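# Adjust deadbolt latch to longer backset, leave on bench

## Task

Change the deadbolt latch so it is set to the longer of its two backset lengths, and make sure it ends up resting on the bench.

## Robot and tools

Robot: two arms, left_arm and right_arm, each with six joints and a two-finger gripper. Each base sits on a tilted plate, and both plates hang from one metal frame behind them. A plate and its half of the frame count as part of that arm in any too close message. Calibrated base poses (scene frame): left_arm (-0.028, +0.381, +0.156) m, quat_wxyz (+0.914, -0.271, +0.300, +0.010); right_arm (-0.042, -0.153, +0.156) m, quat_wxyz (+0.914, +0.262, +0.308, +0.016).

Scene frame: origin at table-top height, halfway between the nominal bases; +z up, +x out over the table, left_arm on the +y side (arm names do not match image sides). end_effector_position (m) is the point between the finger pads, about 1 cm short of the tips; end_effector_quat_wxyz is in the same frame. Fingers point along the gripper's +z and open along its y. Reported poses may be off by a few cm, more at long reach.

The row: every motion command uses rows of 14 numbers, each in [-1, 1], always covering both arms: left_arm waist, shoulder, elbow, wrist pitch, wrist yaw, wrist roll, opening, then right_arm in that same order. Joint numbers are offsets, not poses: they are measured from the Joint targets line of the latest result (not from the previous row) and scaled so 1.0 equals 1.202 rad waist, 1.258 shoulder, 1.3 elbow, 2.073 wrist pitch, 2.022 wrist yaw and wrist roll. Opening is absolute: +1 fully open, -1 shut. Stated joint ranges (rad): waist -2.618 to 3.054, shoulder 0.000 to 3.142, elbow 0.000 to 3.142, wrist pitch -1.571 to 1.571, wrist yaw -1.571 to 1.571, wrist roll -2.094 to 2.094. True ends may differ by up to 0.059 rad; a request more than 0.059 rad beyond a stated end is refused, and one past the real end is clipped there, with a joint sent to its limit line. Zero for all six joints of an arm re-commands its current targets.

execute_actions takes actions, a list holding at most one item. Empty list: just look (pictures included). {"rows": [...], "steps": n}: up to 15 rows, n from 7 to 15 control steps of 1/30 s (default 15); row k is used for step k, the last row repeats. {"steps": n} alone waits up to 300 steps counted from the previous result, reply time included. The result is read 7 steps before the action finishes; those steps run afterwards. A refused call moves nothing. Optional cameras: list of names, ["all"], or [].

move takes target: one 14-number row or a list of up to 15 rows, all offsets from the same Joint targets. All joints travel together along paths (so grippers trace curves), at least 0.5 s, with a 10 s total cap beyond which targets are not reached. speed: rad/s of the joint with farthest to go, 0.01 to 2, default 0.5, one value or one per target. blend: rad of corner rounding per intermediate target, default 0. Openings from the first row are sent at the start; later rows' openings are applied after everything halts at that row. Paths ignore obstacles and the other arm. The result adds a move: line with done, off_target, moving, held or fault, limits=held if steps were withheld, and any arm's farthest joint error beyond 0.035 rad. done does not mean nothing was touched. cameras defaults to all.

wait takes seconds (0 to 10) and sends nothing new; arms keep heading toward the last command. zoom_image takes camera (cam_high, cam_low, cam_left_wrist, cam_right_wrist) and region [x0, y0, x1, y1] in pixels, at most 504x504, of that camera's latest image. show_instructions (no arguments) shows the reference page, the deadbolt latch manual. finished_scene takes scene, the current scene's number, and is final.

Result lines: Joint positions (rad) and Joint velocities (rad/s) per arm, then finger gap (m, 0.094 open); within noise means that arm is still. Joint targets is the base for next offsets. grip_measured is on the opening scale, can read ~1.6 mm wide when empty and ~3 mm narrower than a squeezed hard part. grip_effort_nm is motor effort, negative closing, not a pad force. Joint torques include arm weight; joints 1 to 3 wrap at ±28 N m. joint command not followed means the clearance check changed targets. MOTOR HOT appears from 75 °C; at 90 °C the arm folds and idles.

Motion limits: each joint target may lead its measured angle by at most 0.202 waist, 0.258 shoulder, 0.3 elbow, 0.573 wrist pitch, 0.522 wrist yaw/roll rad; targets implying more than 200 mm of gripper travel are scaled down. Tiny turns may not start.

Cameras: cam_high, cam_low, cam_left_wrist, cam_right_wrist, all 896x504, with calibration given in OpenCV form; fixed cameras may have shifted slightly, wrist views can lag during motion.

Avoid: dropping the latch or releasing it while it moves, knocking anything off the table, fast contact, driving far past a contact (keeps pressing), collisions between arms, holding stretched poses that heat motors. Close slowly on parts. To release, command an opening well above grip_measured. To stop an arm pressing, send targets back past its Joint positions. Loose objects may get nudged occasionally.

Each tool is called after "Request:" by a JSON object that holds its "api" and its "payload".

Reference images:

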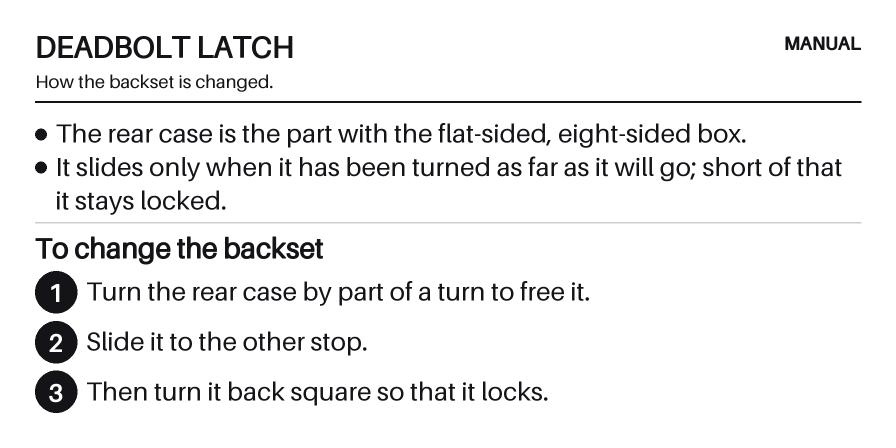

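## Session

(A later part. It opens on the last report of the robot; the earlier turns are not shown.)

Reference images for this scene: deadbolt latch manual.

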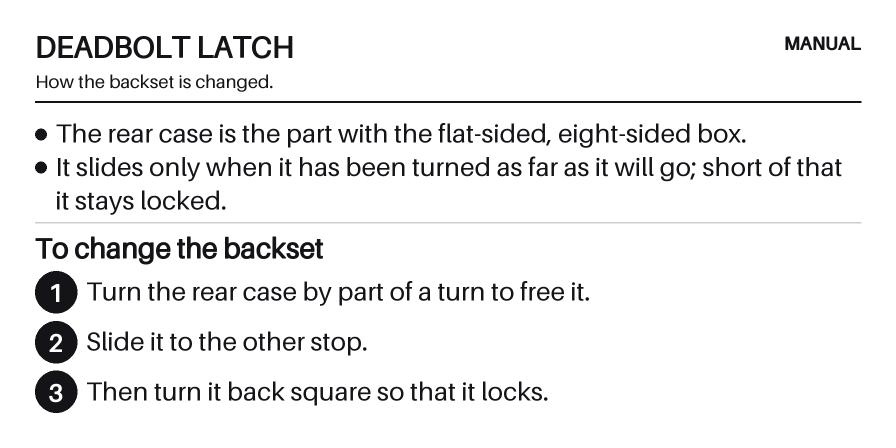

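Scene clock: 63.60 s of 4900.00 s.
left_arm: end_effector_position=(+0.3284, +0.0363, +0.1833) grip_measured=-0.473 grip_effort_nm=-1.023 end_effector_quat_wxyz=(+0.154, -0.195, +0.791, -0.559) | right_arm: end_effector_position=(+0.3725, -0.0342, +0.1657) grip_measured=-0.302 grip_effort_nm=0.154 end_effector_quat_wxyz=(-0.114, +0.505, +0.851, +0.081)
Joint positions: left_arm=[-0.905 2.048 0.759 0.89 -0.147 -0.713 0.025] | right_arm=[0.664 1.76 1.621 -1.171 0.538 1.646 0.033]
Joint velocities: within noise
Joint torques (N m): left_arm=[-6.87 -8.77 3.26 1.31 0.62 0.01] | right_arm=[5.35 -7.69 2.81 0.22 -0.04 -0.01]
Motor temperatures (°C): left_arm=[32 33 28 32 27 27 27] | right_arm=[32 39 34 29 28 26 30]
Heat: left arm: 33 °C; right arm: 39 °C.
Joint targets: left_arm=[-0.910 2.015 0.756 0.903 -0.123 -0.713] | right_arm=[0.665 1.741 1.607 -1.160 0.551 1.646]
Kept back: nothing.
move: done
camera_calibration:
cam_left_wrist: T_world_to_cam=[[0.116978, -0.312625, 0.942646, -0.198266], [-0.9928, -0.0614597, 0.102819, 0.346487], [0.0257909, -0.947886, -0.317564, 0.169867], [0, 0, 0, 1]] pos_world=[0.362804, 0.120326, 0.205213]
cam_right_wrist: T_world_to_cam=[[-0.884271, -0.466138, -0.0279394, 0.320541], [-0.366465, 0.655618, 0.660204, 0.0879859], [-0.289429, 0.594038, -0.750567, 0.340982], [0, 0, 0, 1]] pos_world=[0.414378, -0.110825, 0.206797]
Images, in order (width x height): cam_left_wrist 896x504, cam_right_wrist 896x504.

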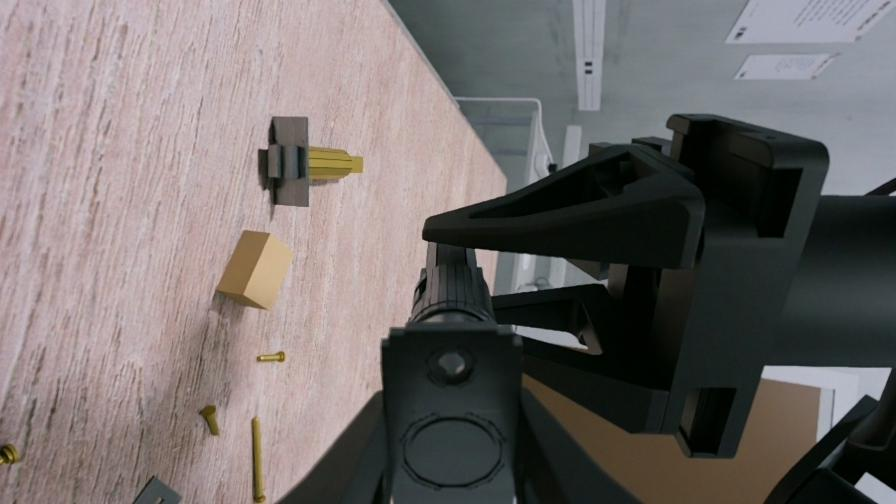

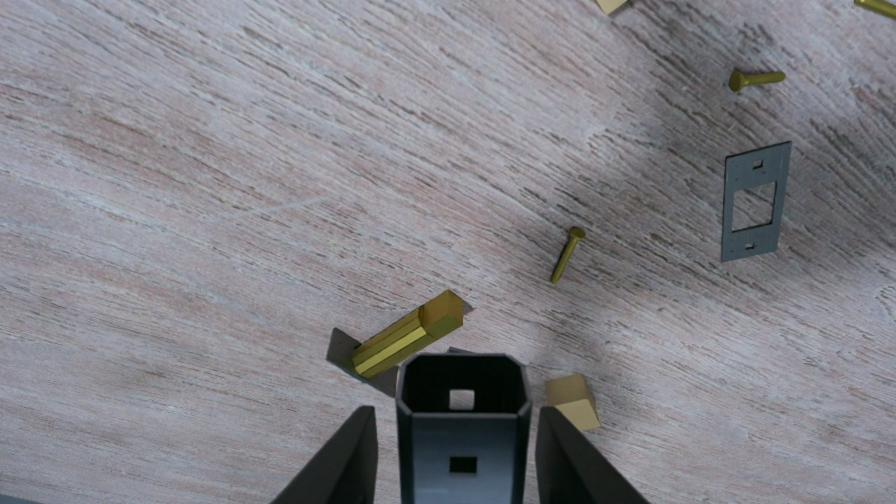

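Request:
{"api": "move", "payload": {"target": [[0,0,0,0,0,0,-0.9, 0,0,0,0,0,0,-0.45],[0,0,0,0,0,0,-0.9, 0,0,0,0,0,0,-0.57],[0,0,0,0,0,0,-0.9, 0,0,0,0,0,0,-0.85]], "speed": 0.3, "cameras": ["cam_right_wrist","cam_left_wrist"]}}

Scene clock: 66.33 s of 4900.00 s.
left_arm: end_effector_position=(+0.3289, +0.0366, +0.1833) grip_measured=-0.473 grip_effort_nm=-1.023 end_effector_quat_wxyz=(+0.154, -0.196, +0.791, -0.559) | right_arm: end_effector_position=(+0.3727, -0.0342, +0.1657) grip_measured=-0.554 grip_effort_nm=-0.984 end_effector_quat_wxyz=(-0.114, +0.506, +0.851, +0.081)
Joint positions: left_arm=[-0.905 2.047 0.759 0.89 -0.148 -0.713 0.025] | right_arm=[0.664 1.76 1.621 -1.17 0.538 1.646 0.021]
Joint velocities: within noise
Joint torques (N m): left_arm=[-6.98 -8.73 3.55 1.29 0.63 0.01] | right_arm=[5.35 -7.69 2.8 0.22 -0.04 -0.01]
Motor temperatures (°C): left_arm=[32 33 28 32 27 27 28] | right_arm=[32 39 34 29 28 26 30]
Heat: left arm: 33 °C; right arm: 39 °C.
Joint targets: left_arm=[-0.910 2.015 0.756 0.903 -0.123 -0.713] | right_arm=[0.665 1.741 1.607 -1.160 0.551 1.646]
Kept back: nothing.
move: done
camera_calibration:
cam_left_wrist: T_world_to_cam=[[0.117863, -0.312887, 0.942449, -0.198423], [-0.992656, -0.0631713, 0.103169, 0.346885], [0.0272554, -0.947687, -0.318035, 0.169756], [0, 0, 0, 1]] pos_world=[0.363097, 0.120705, 0.205204]
cam_right_wrist: T_world_to_cam=[[-0.884519, -0.465633, -0.0284901, 0.320917], [-0.366507, 0.65584, 0.659959, 0.0880988], [-0.288614, 0.594189, -0.750761, 0.340737], [0, 0, 0, 1]] pos_world=[0.414488, -0.110811, 0.206813]
Images, in order (width x height): cam_left_wrist 896x504, cam_right_wrist 896x504.

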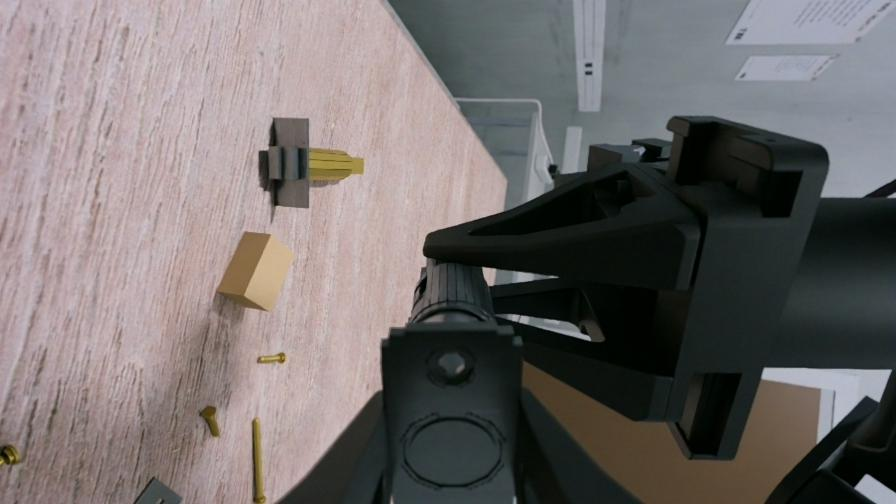

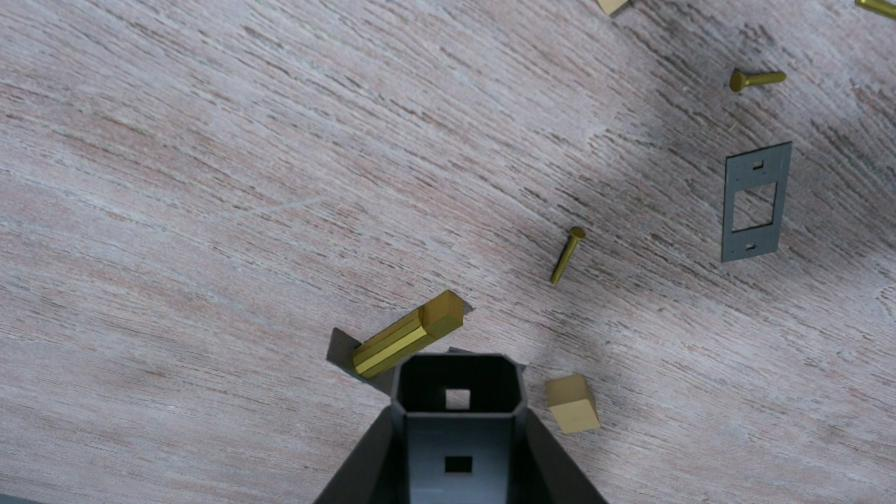

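Request:
{"api": "move", "payload": {"target": [0,0,0,0,0,-0.03,-0.9, 0,0,0,0,0,0,-0.85], "speed": 0.2, "cameras": ["cam_right_wrist"]}}

Scene clock: 67.47 s of 4900.00 s.
left_arm: end_effector_position=(+0.3288, +0.0366, +0.1832) grip_measured=-0.473 grip_effort_nm=-1.023 end_effector_quat_wxyz=(+0.141, -0.213, +0.787, -0.562) | right_arm: end_effector_position=(+0.3727, -0.0342, +0.1657) grip_measured=-0.554 grip_effort_nm=-0.984 end_effector_quat_wxyz=(-0.114, +0.506, +0.851, +0.081)
Joint positions: left_arm=[-0.905 2.047 0.759 0.889 -0.148 -0.757 0.025] | right_arm=[0.664 1.76 1.621 -1.17 0.538 1.646 0.021]
Joint velocities: within noise
Joint torques (N m): left_arm=[-6.98 -8.73 3.36 1.28 0.63 -0.2] | right_arm=[5.37 -7.72 2.82 0.23 -0.04 -0.01]
Motor temperatures (°C): left_arm=[32 34 28 32 27 27 28] | right_arm=[32 39 34 29 28 26 30]
Heat: left arm: 34 °C; right arm: 39 °C.
Joint targets: left_arm=[-0.910 2.015 0.756 0.903 -0.123 -0.773] | right_arm=[0.665 1.741 1.607 -1.160 0.551 1.646]
Kept back: nothing.
move: done
camera_calibration:
cam_right_wrist: T_world_to_cam=[[-0.884519, -0.465633, -0.0284901, 0.320917], [-0.366507, 0.65584, 0.659959, 0.0880988], [-0.288614, 0.594189, -0.750761, 0.340737], [0, 0, 0, 1]] pos_world=[0.414488, -0.110811, 0.206813]
Images, in order (width x height): cam_right_wrist 896x504.

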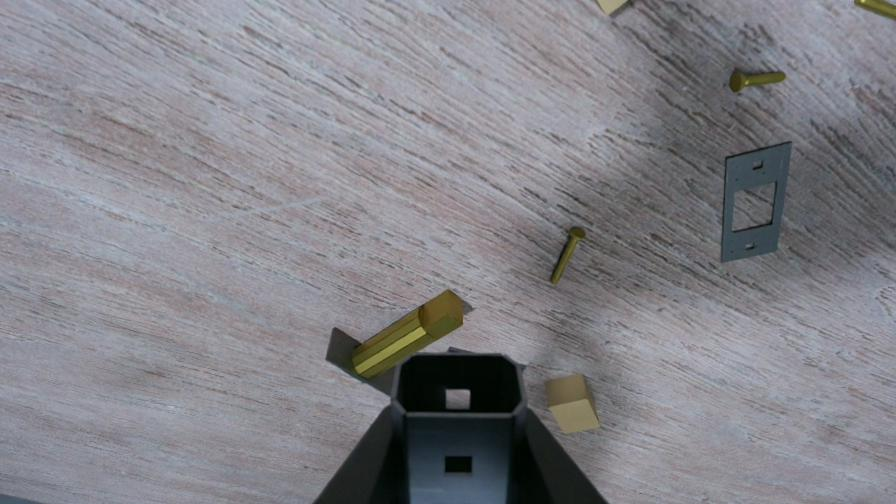

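Request:
{"api": "move", "payload": {"target": [0,0,0,0,0,-0.03,-0.9, 0,0,0,0,0,0,-0.85], "speed": 0.2, "cameras": ["cam_right_wrist","cam_left_wrist"]}}

Request:
{"api": "zoom_image", "payload": {"camera": "cam_left_wrist", "region": [350, 200, 560, 400]}}

Scene clock: 68.47 s of 4900.00 s.
left_arm: end_effector_position=(+0.3287, +0.0366, +0.1831) grip_measured=-0.473 grip_effort_nm=-1.028 end_effector_quat_wxyz=(+0.130, -0.229, +0.782, -0.565) | right_arm: end_effector_position=(+0.3727, -0.0342, +0.1657) grip_measured=-0.554 grip_effort_nm=-0.984 end_effector_quat_wxyz=(-0.114, +0.506, +0.851, +0.081)
Joint positions: left_arm=[-0.905 2.047 0.759 0.889 -0.148 -0.798 0.025] | right_arm=[0.664 1.76 1.621 -1.17 0.538 1.646 0.021]
Joint velocities: within noise
Joint torques (N m): left_arm=[-6.97 -8.68 3.33 1.28 0.66 -0.43] | right_arm=[5.37 -7.69 2.82 0.23 -0.04 -0.01]
Motor temperatures (°C): left_arm=[32 34 28 32 27 27 28] | right_arm=[32 39 34 29 28 26 30]
Heat: left arm: 34 °C; right arm: 39 °C.
Joint targets: left_arm=[-0.910 2.015 0.756 0.903 -0.123 -0.834] | right_arm=[0.665 1.741 1.607 -1.160 0.551 1.646]
Kept back: nothing.
move: done
camera_calibration:
cam_left_wrist: T_world_to_cam=[[0.192404, -0.27218, 0.942814, -0.224312], [-0.980781, -0.0850434, 0.175601, 0.330428], [0.0323849, -0.958481, -0.283312, 0.162062], [0, 0, 0, 1]] pos_world=[0.361988, 0.122381, 0.199375]
cam_right_wrist: T_world_to_cam=[[-0.884519, -0.465633, -0.0284901, 0.320917], [-0.366507, 0.65584, 0.659959, 0.0880988], [-0.288614, 0.594189, -0.750761, 0.340737], [0, 0, 0, 1]] pos_world=[0.414488, -0.110811, 0.206813]
Images, in order (width x height): cam_left_wrist 896x504, cam_right_wrist 896x504.

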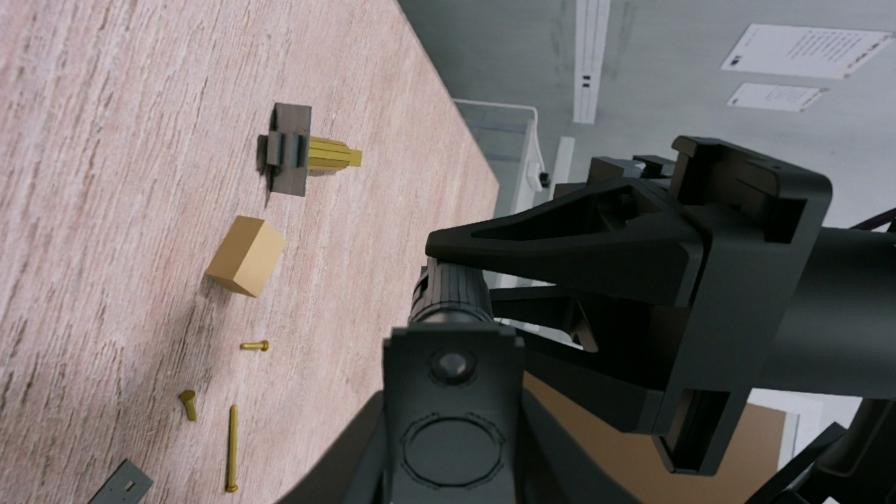

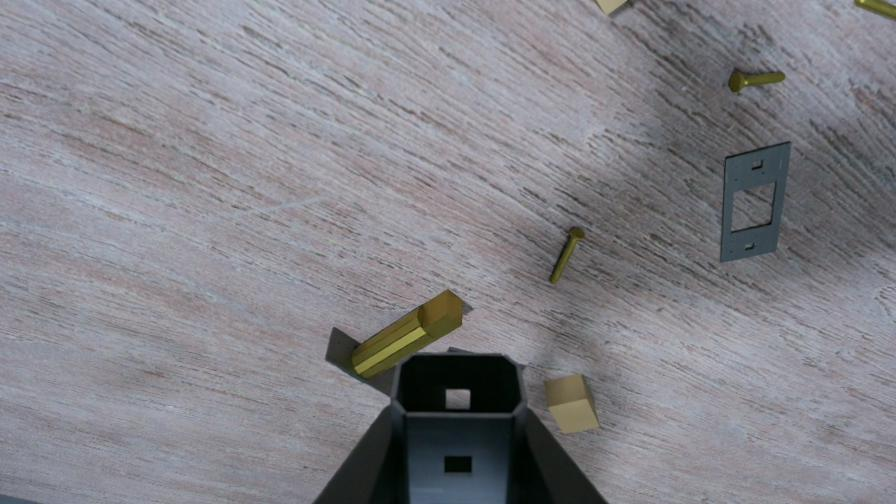

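Scaled by 2.400 from the camera's 896x504 image, which has a finer 1280x720 frame.

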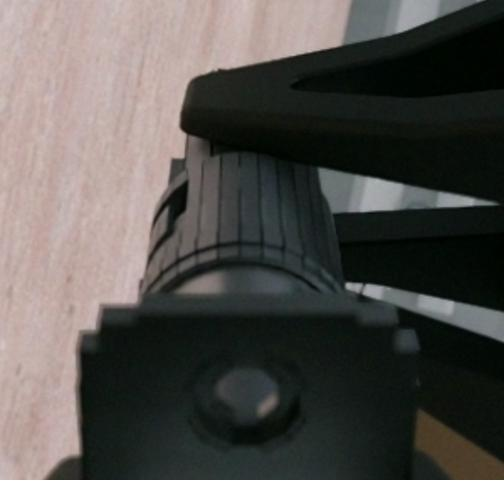

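Request:
{"api": "move", "payload": {"target": [[0,0,0,0,0,0.045,-0.9, 0,0,0,0,0,0,-0.85],[0,0,0,0,0,0.045,-0.4, 0,0,0,0,0,0,-0.85],[0,0,0,0,0,0.045,0.0, 0,0,0,0,0,0,-0.85],[0,-0.18,-0.181,0.01,0,0.045,0.0, 0,0,0,0,0,0,-0.85]], "speed": [0.2,0.2,0.2,0.25]}}

Request:
{"api": "zoom_image", "payload": {"camera": "cam_left_wrist", "region": [200, 100, 700, 500]}}

Scene clock: 72.67 s of 4900.00 s.
left_arm: end_effector_position=(+0.3076, +0.0917, +0.2008) grip_measured=-0.002 grip_effort_nm=0.125 end_effector_quat_wxyz=(+0.150, -0.213, +0.779, -0.570) | right_arm: end_effector_position=(+0.3739, -0.0365, +0.1642) grip_measured=-0.554 grip_effort_nm=-0.989 end_effector_quat_wxyz=(-0.110, +0.507, +0.851, +0.078)
Joint positions: left_arm=[-0.905 1.811 0.527 0.912 -0.139 -0.75 0.047] | right_arm=[0.661 1.76 1.621 -1.17 0.547 1.646 0.021]
Joint velocities: within noise
Joint torques (N m): left_arm=[-5.59 -6.42 3.28 1.28 0.56 0.08] | right_arm=[5.63 -7.72 2.81 0.22 -0.13 -0.01]
Motor temperatures (°C): left_arm=[32 34 28 32 27 27 27] | right_arm=[32 39 34 29 28 26 30]
Heat: left arm: 34 °C; right arm: 39 °C.
Joint targets: left_arm=[-0.910 1.788 0.520 0.923 -0.123 -0.743] | right_arm=[0.665 1.741 1.607 -1.160 0.551 1.646]
Kept back: nothing.
move: done
camera_calibration:
cam_left_wrist: T_world_to_cam=[[0.142035, -0.274703, 0.950981, -0.207892], [-0.988805, -0.0837604, 0.123489, 0.324069], [0.0457317, -0.957874, -0.283525, 0.216512], [0, 0, 0, 1]] pos_world=[0.340067, 0.177427, 0.219068]
cam_right_wrist: T_world_to_cam=[[-0.885806, -0.463289, -0.0266578, 0.321085], [-0.366607, 0.663417, 0.652287, 0.0926048], [-0.284512, 0.587573, -0.757503, 0.340731], [0, 0, 0, 1]] pos_world=[0.415311, -0.112885, 0.20626]

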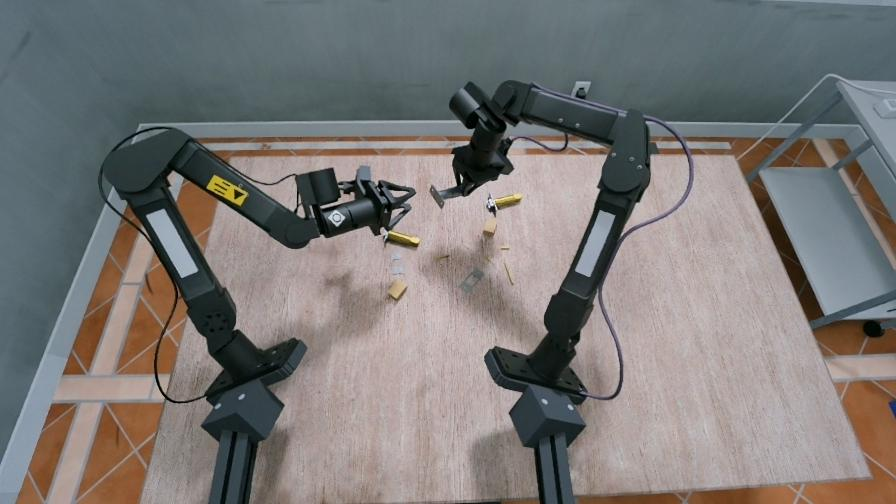

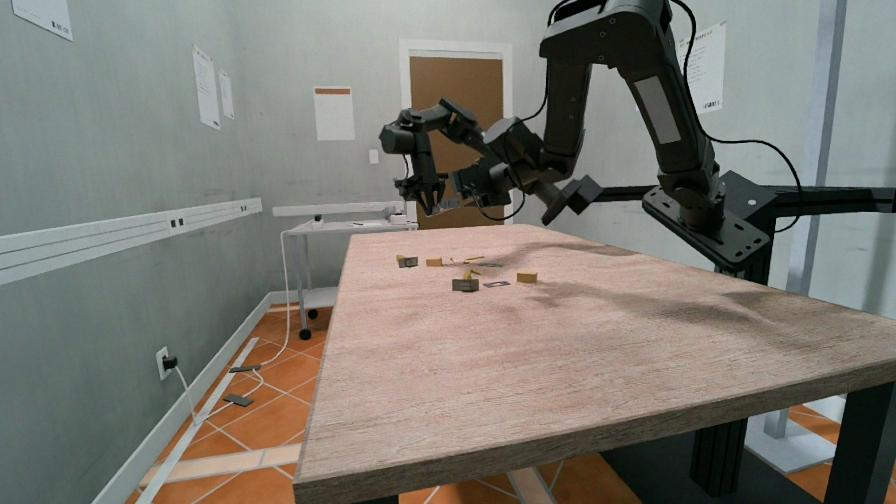

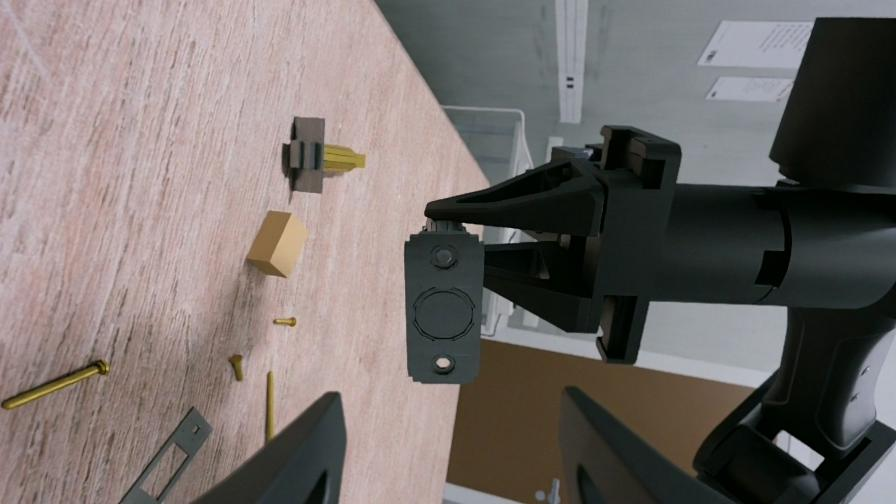

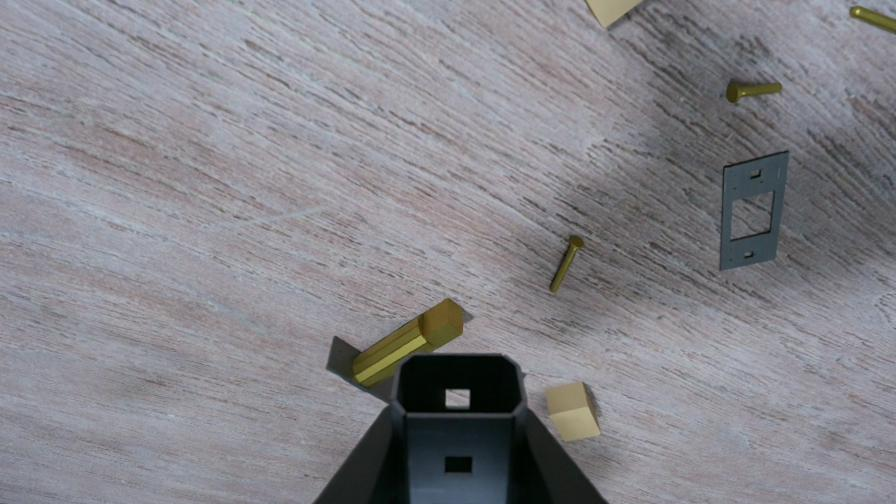

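Scaled by 1.008 from the camera's 896x504 image, which has a finer 1280x720 frame.

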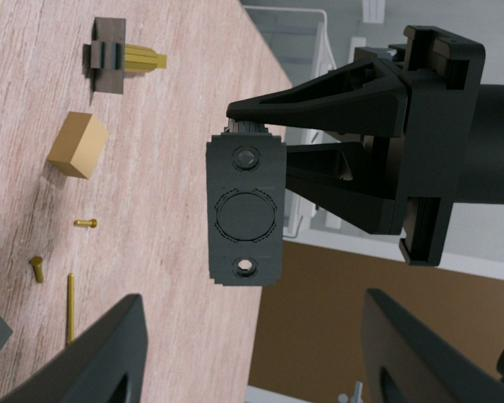

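Request:
{"api": "move", "payload": {"target": [[-0.129,-0.219,-0.065,-0.108,-0.094,0,0.0, 0,0,0,0,0,0,-0.85],[-0.129,-0.219,-0.065,-0.108,-0.094,0,0.0, 0.098,0.310,0.181,-0.016,0.143,-0.705,-0.85]], "speed": [0.6,0.5], "blend": [0.08,0]}}

Request:
{"api": "zoom_image", "payload": {"camera": "cam_low", "region": [370, 180, 510, 280]}}

Request:
{"api": "zoom_image", "payload": {"camera": "cam_high", "region": [380, 140, 520, 260]}}

Scene clock: 77.80 s of 4900.00 s.
left_arm: end_effector_position=(+0.2907, +0.1280, +0.2428) grip_measured=-0.002 grip_effort_nm=0.125 end_effector_quat_wxyz=(+0.175, -0.206, +0.791, -0.549) | right_arm: end_effector_position=(+0.3868, +0.0267, +0.1217) grip_measured=-0.555 grip_effort_nm=-0.989 end_effector_quat_wxyz=(-0.005, -0.256, +0.967, -0.003)
Joint positions: left_arm=[-1.044 1.529 0.443 0.706 -0.317 -0.75 0.047] | right_arm=[0.749 2.119 1.815 -1.176 0.827 0.232 0.021]
Joint velocities: within noise
Joint torques (N m): left_arm=[-5.87 -3.96 4.12 1.1 0.42 0.09] | right_arm=[9.73 -6.39 6.22 -0.15 0.12 -0.12]
Motor temperatures (°C): left_arm=[32 33 28 32 27 27 27] | right_arm=[33 39 34 29 28 26 30]
Heat: left arm: 33 °C; right arm: 39 °C.
Joint targets: left_arm=[-1.065 1.513 0.436 0.699 -0.313 -0.743] | right_arm=[0.783 2.130 1.842 -1.194 0.840 0.220]
Kept back: nothing.
move: done
camera_calibration:
cam_left_wrist: T_world_to_cam=[[0.114188, -0.328079, 0.937723, -0.2173], [-0.990711, -0.10776, 0.0829384, 0.31867], [0.0738384, -0.938484, -0.337337, 0.266384], [0, 0, 0, 1]] pos_world=[0.320854, 0.213046, 0.267199]
cam_right_wrist: T_world_to_cam=[[0.487466, -0.873123, -0.00578734, -0.162117], [-0.784041, -0.44063, 0.437179, 0.30028], [-0.384261, -0.208572, -0.899356, 0.352156], [0, 0, 0, 1]] pos_world=[0.449778, 0.0642142, 0.184499]

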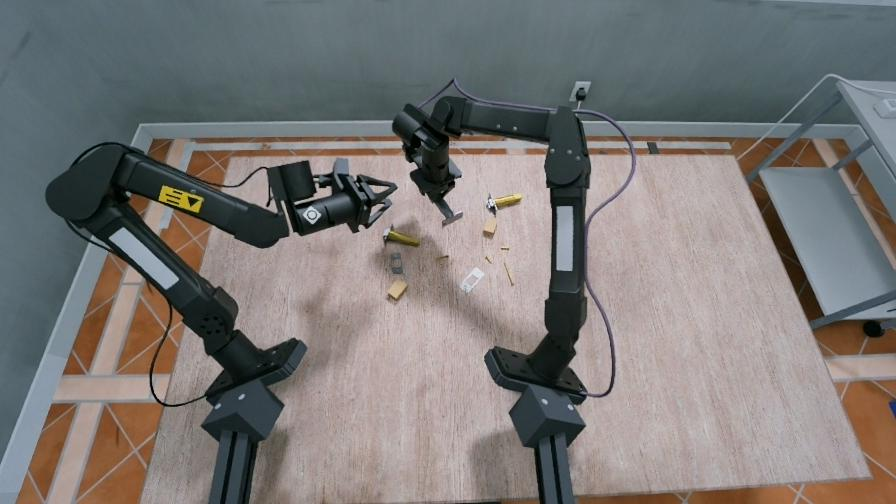

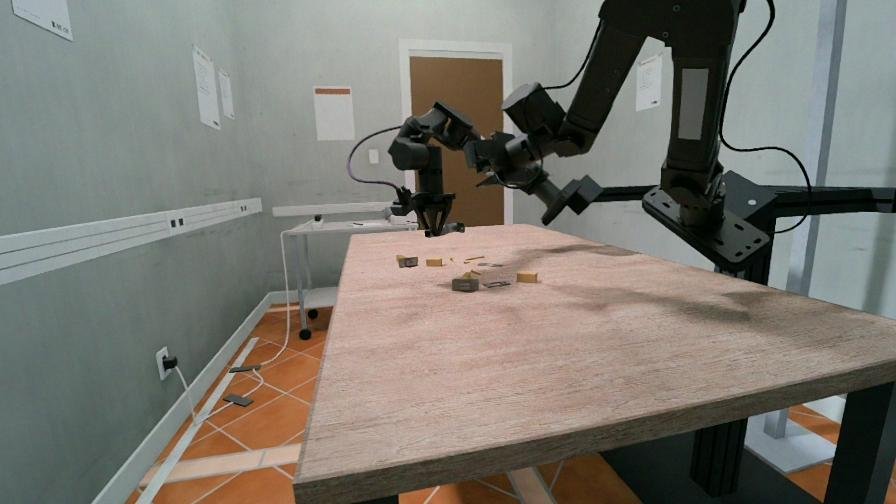

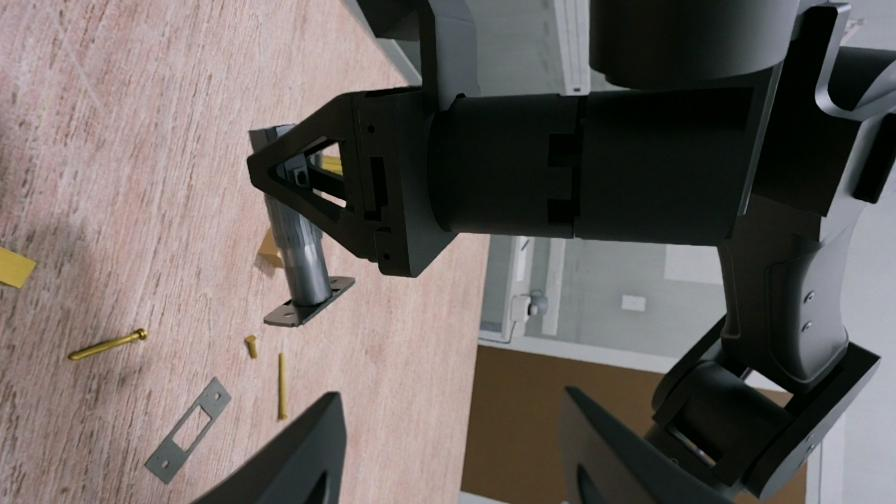

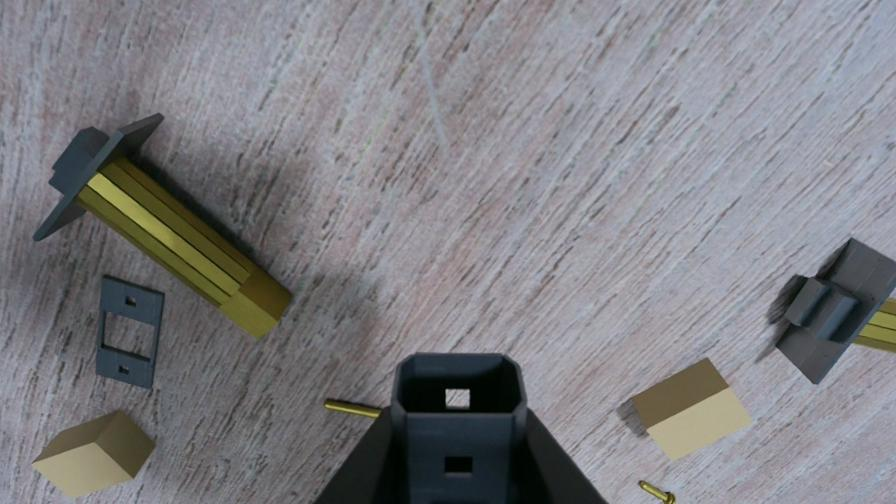

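Scaled by 3.600 from the camera's 896x504 image, which has a finer 1280x720 frame.

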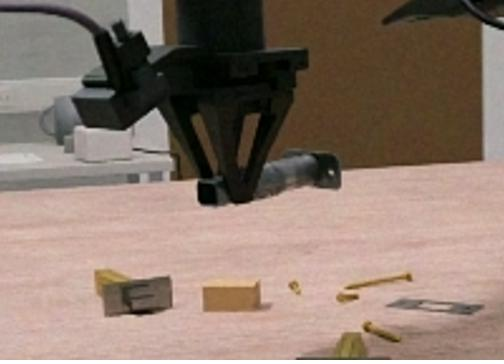

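Scaled by 3.600 from the camera's 896x504 image, which has a finer 1280x720 frame.

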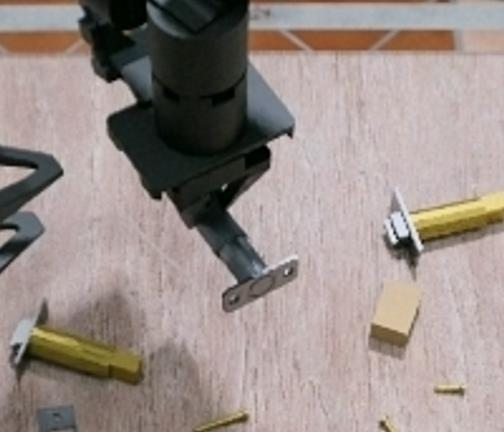

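Request:
{"api": "move", "payload": {"target": [0,0,0,0,0,0,0.0, -0.141,0.082,-0.087,0.178,-0.017,-0.119,-0.85], "speed": 0.3, "cameras": ["cam_low","cam_left_wrist"]}}

Request:
{"api": "zoom_image", "payload": {"camera": "cam_low", "region": [380, 220, 500, 300]}}

Scene clock: 80.30 s of 4900.00 s.
left_arm: end_effector_position=(+0.2907, +0.1280, +0.2428) grip_measured=-0.002 grip_effort_nm=0.125 end_effector_quat_wxyz=(+0.175, -0.206, +0.791, -0.549) | right_arm: end_effector_position=(+0.4007, +0.0363, +0.0340) grip_measured=-0.555 grip_effort_nm=-0.994 end_effector_quat_wxyz=(+0.000, -0.268, +0.963, -0.009)
Joint positions: left_arm=[-1.044 1.529 0.443 0.706 -0.317 -0.75 0.047] | right_arm=[0.603 2.222 1.74 -0.835 0.817 -0.009 0.021]
Joint velocities: within noise
Joint torques (N m): left_arm=[-5.82 -3.97 4.05 1.12 0.41 0.11] | right_arm=[8.16 -7.3 2.65 0.16 -0.13 -0.11]
Motor temperatures (°C): left_arm=[32 33 28 32 27 27 27] | right_arm=[33 39 34 29 28 26 30]
Heat: left arm: 33 °C; right arm: 39 °C.
Joint targets: left_arm=[-1.065 1.513 0.436 0.700 -0.313 -0.743] | right_arm=[0.613 2.234 1.729 -0.825 0.805 -0.020]
Kept back: nothing.
move: done
camera_calibration:
cam_left_wrist: T_world_to_cam=[[0.114188, -0.328079, 0.937723, -0.2173], [-0.990711, -0.10776, 0.0829384, 0.31867], [0.0738384, -0.938484, -0.337337, 0.266384], [0, 0, 0, 1]] pos_world=[0.320854, 0.213046, 0.267199]
Images, in order (width x height): cam_low 896x504, cam_left_wrist 896x504.

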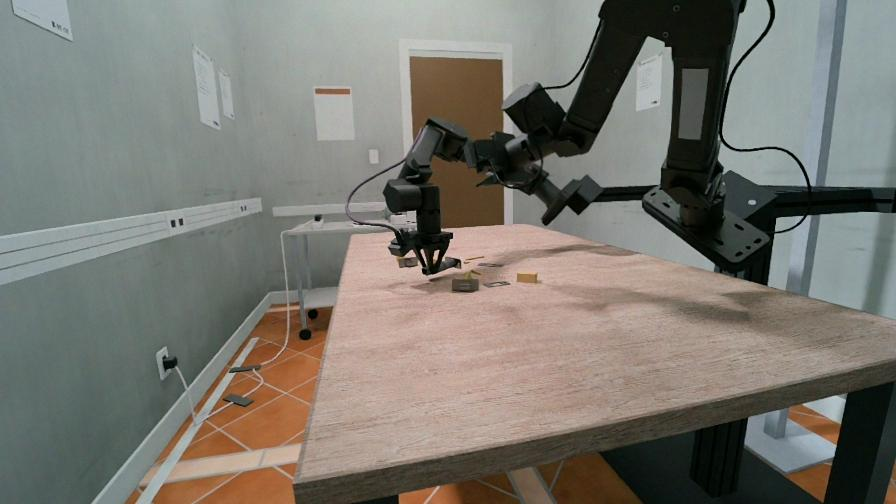

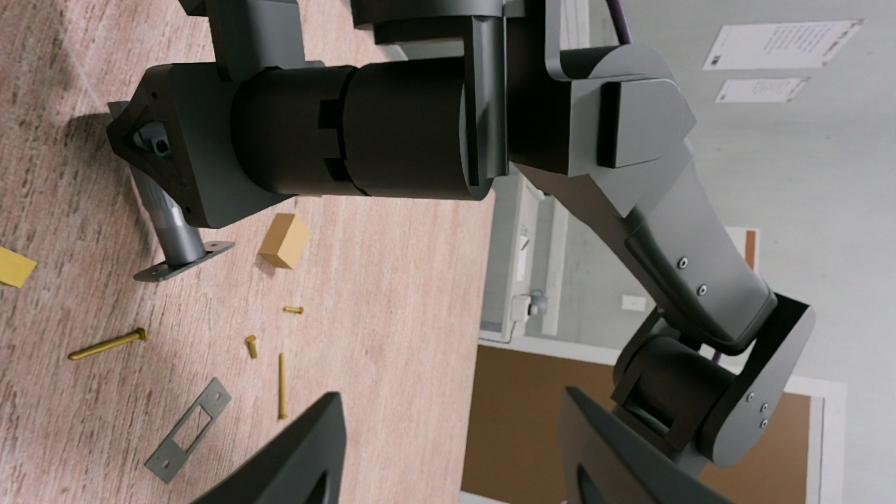

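Scaled by 4.200 from the camera's 896x504 image, which has a finer 1280x720 frame.

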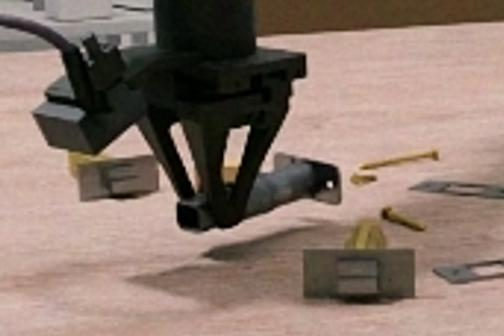

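Request:
{"api": "move", "payload": {"target": [0,0,0,0,0,0,0.0, -0.0175,-0.045,-0.0762,0.0728,-0.0114,-0.034,-0.85], "speed": 0.12, "cameras": ["cam_low"]}}

Request:
{"api": "zoom_image", "payload": {"camera": "cam_low", "region": [380, 220, 500, 300]}}

Scene clock: 83.23 s of 4900.00 s.
left_arm: end_effector_position=(+0.2906, +0.1280, +0.2428) grip_measured=-0.002 grip_effort_nm=0.129 end_effector_quat_wxyz=(+0.175, -0.206, +0.791, -0.549) | right_arm: end_effector_position=(+0.3935, +0.0436, +0.0205) grip_measured=-0.555 grip_effort_nm=-0.989 end_effector_quat_wxyz=(+0.014, -0.276, +0.961, +0.004)
Joint positions: left_arm=[-1.044 1.529 0.443 0.706 -0.317 -0.75 0.047] | right_arm=[0.592 2.207 1.643 -0.693 0.796 -0.078 0.021]
Joint velocities: within noise
Joint torques (N m): left_arm=[-5.85 -3.9 4.19 1.1 0.41 0.1] | right_arm=[7.3 -10.52 2.32 0.28 -0.16 -0.12]
Motor temperatures (°C): left_arm=[32 33 28 32 27 27 27] | right_arm=[33 39 34 29 28 26 30]
Heat: left arm: 33 °C; right arm: 39 °C.
Joint targets: left_arm=[-1.065 1.513 0.436 0.700 -0.313 -0.743] | right_arm=[0.592 2.177 1.630 -0.673 0.783 -0.089]
Kept back: nothing.
move: done
Images, in order (width x height): cam_low 896x504.

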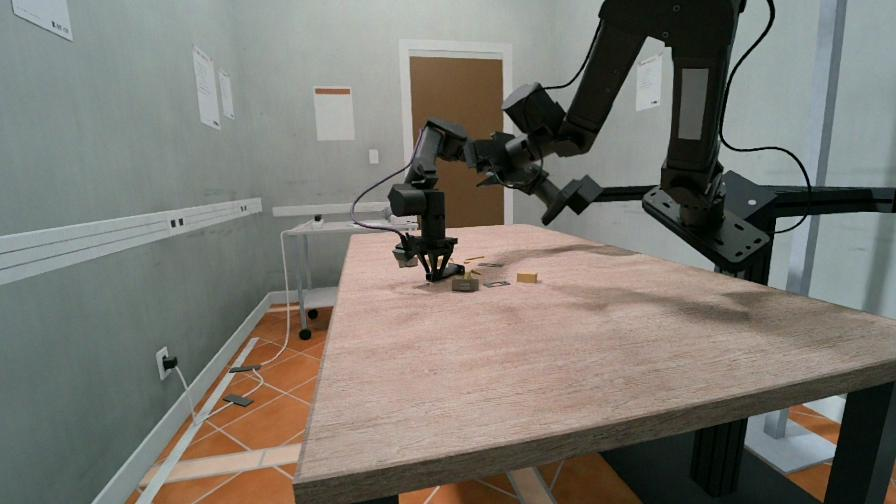

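Scaled by 4.200 from the camera's 896x504 image, which has a finer 1280x720 frame.

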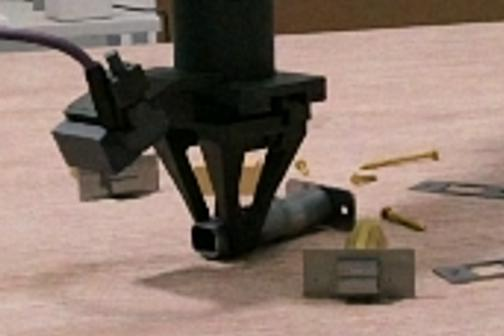

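Request:
{"api": "move", "payload": {"target": [0,0,0,0,0,0,0.0, -0.006,0.012,-0.004,0.006,0,-0.003,-0.85], "speed": 0.06, "cameras": ["cam_low","cam_right_wrist"]}}

Request:
{"api": "zoom_image", "payload": {"camera": "cam_low", "region": [410, 250, 490, 300]}}

Scene clock: 84.40 s of 4900.00 s.
left_arm: end_effector_position=(+0.2906, +0.1280, +0.2428) grip_measured=-0.002 grip_effort_nm=0.125 end_effector_quat_wxyz=(+0.175, -0.206, +0.791, -0.549) | right_arm: end_effector_position=(+0.3942, +0.0438, +0.0204) grip_measured=-0.555 grip_effort_nm=-0.984 end_effector_quat_wxyz=(+0.016, -0.277, +0.961, +0.005)
Joint positions: left_arm=[-1.044 1.529 0.443 0.706 -0.317 -0.75 0.047] | right_arm=[0.591 2.207 1.643 -0.689 0.794 -0.083 0.021]
Joint velocities: within noise
Joint torques (N m): left_arm=[-5.75 -3.95 4.1 1.13 0.4 0.08] | right_arm=[6.86 -9.26 1.91 0.39 -0.15 -0.11]
Motor temperatures (°C): left_arm=[32 33 28 32 27 27 27] | right_arm=[33 40 34 29 28 26 30]
Heat: left arm: 33 °C; right arm: 40 °C.
Joint targets: left_arm=[-1.065 1.513 0.436 0.700 -0.313 -0.743] | right_arm=[0.585 2.192 1.625 -0.661 0.782 -0.095]
Kept back: nothing.
move: done
camera_calibration:
cam_right_wrist: T_world_to_cam=[[0.52488, -0.851123, -0.0095288, -0.167049], [-0.779282, -0.485019, 0.396832, 0.358764], [-0.342374, -0.200863, -0.917842, 0.250962], [0, 0, 0, 1]] pos_world=[0.453182, 0.0822371, 0.0863829]
Images, in order (width x height): cam_low 896x504, cam_right_wrist 896x504.

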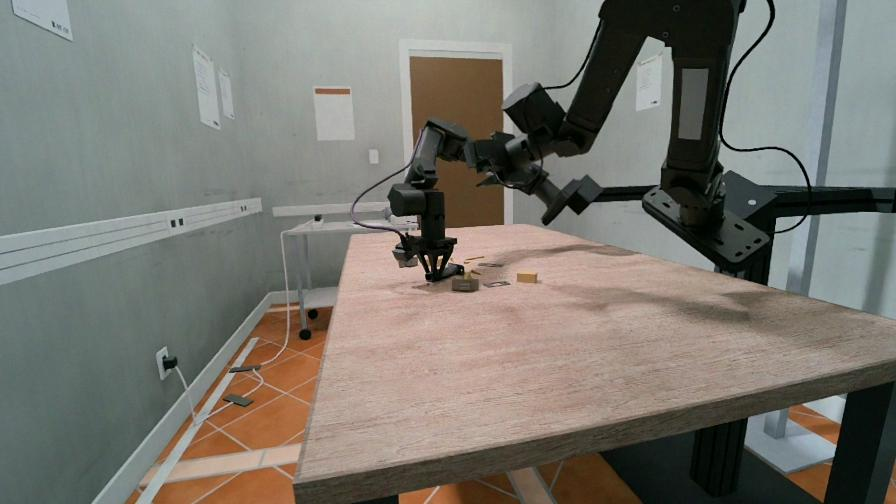

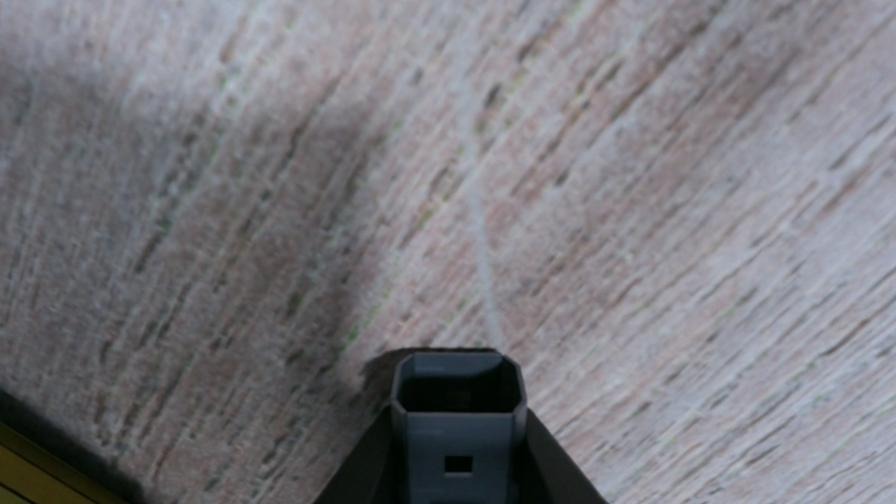

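Scaled by 6.300 from the camera's 896x504 image, which has a finer 1280x720 frame.

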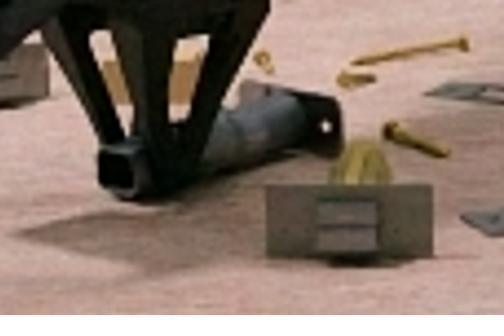

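Request:
{"api": "move", "payload": {"target": [[0,0,0,0,0,0,0.0, 0.004,-0.004,0,-0.004,0,0.002,-0.85],[0,0,0,0,0,0,0.0, 0.004,-0.004,0,-0.004,0,0.002,-0.5],[0,0,0,0,0,0,0.0, 0.004,-0.004,0,-0.004,0,0.002,0.1]], "speed": 0.2, "cameras": ["cam_low","cam_right_wrist"]}}

Request:
{"api": "zoom_image", "payload": {"camera": "cam_low", "region": [410, 250, 490, 300]}}

Scene clock: 86.90 s of 4900.00 s.
left_arm: end_effector_position=(+0.2906, +0.1280, +0.2428) grip_measured=-0.002 grip_effort_nm=0.125 end_effector_quat_wxyz=(+0.175, -0.206, +0.791, -0.549) | right_arm: end_effector_position=(+0.3934, +0.0428, +0.0185) grip_measured=+0.098 grip_effort_nm=0.154 end_effector_quat_wxyz=(+0.015, -0.276, +0.961, +0.004)
Joint positions: left_arm=[-1.044 1.529 0.443 0.706 -0.317 -0.75 0.047] | right_arm=[0.587 2.207 1.638 -0.684 0.794 -0.084 0.052]
Joint velocities: left_arm=[within noise] | right_arm=[-0.012 -0.002 0.002 -0.037 -0.154 0.022 0]
Joint torques (N m): left_arm=[-5.89 -4.07 4.16 1.09 0.41 0.06] | right_arm=[7.45 -9.68 2.32 0.25 -0.14 -0.08]
Motor temperatures (°C): left_arm=[32 33 28 32 27 27 27] | right_arm=[33 40 34 29 28 26 30]
Heat: left arm: 33 °C; right arm: 40 °C.
Joint targets: left_arm=[-1.065 1.513 0.436 0.700 -0.313 -0.743] | right_arm=[0.590 2.187 1.625 -0.670 0.782 -0.091]
Kept back: nothing.
move: done
camera_calibration:
cam_right_wrist: T_world_to_cam=[[0.523223, -0.852152, -0.00868979, -0.166767], [-0.779577, -0.482731, 0.399038, 0.358384], [-0.344236, -0.202011, -0.916893, 0.249542], [0, 0, 0, 1]] pos_world=[0.452545, 0.0813025, 0.0843459]
Images, in order (width x height): cam_low 896x504, cam_right_wrist 896x504.

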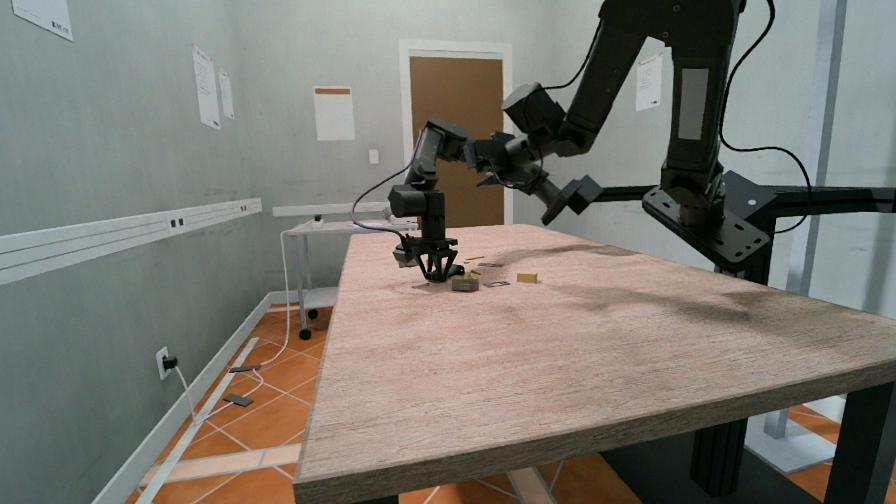

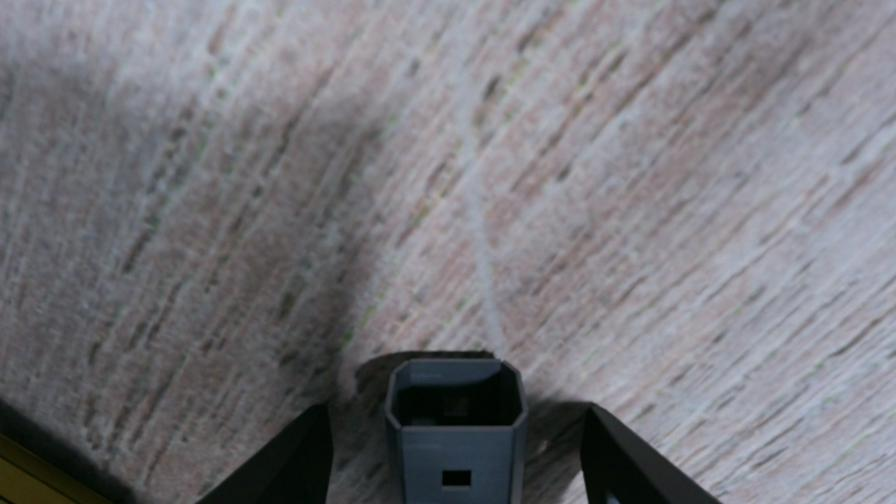

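Scaled by 6.300 from the camera's 896x504 image, which has a finer 1280x720 frame.

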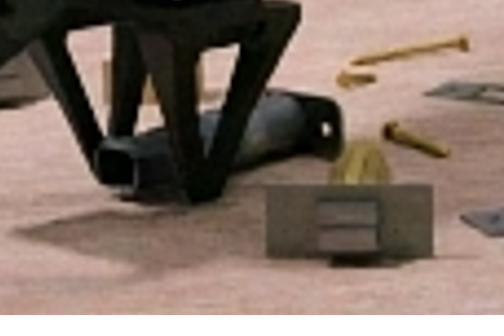

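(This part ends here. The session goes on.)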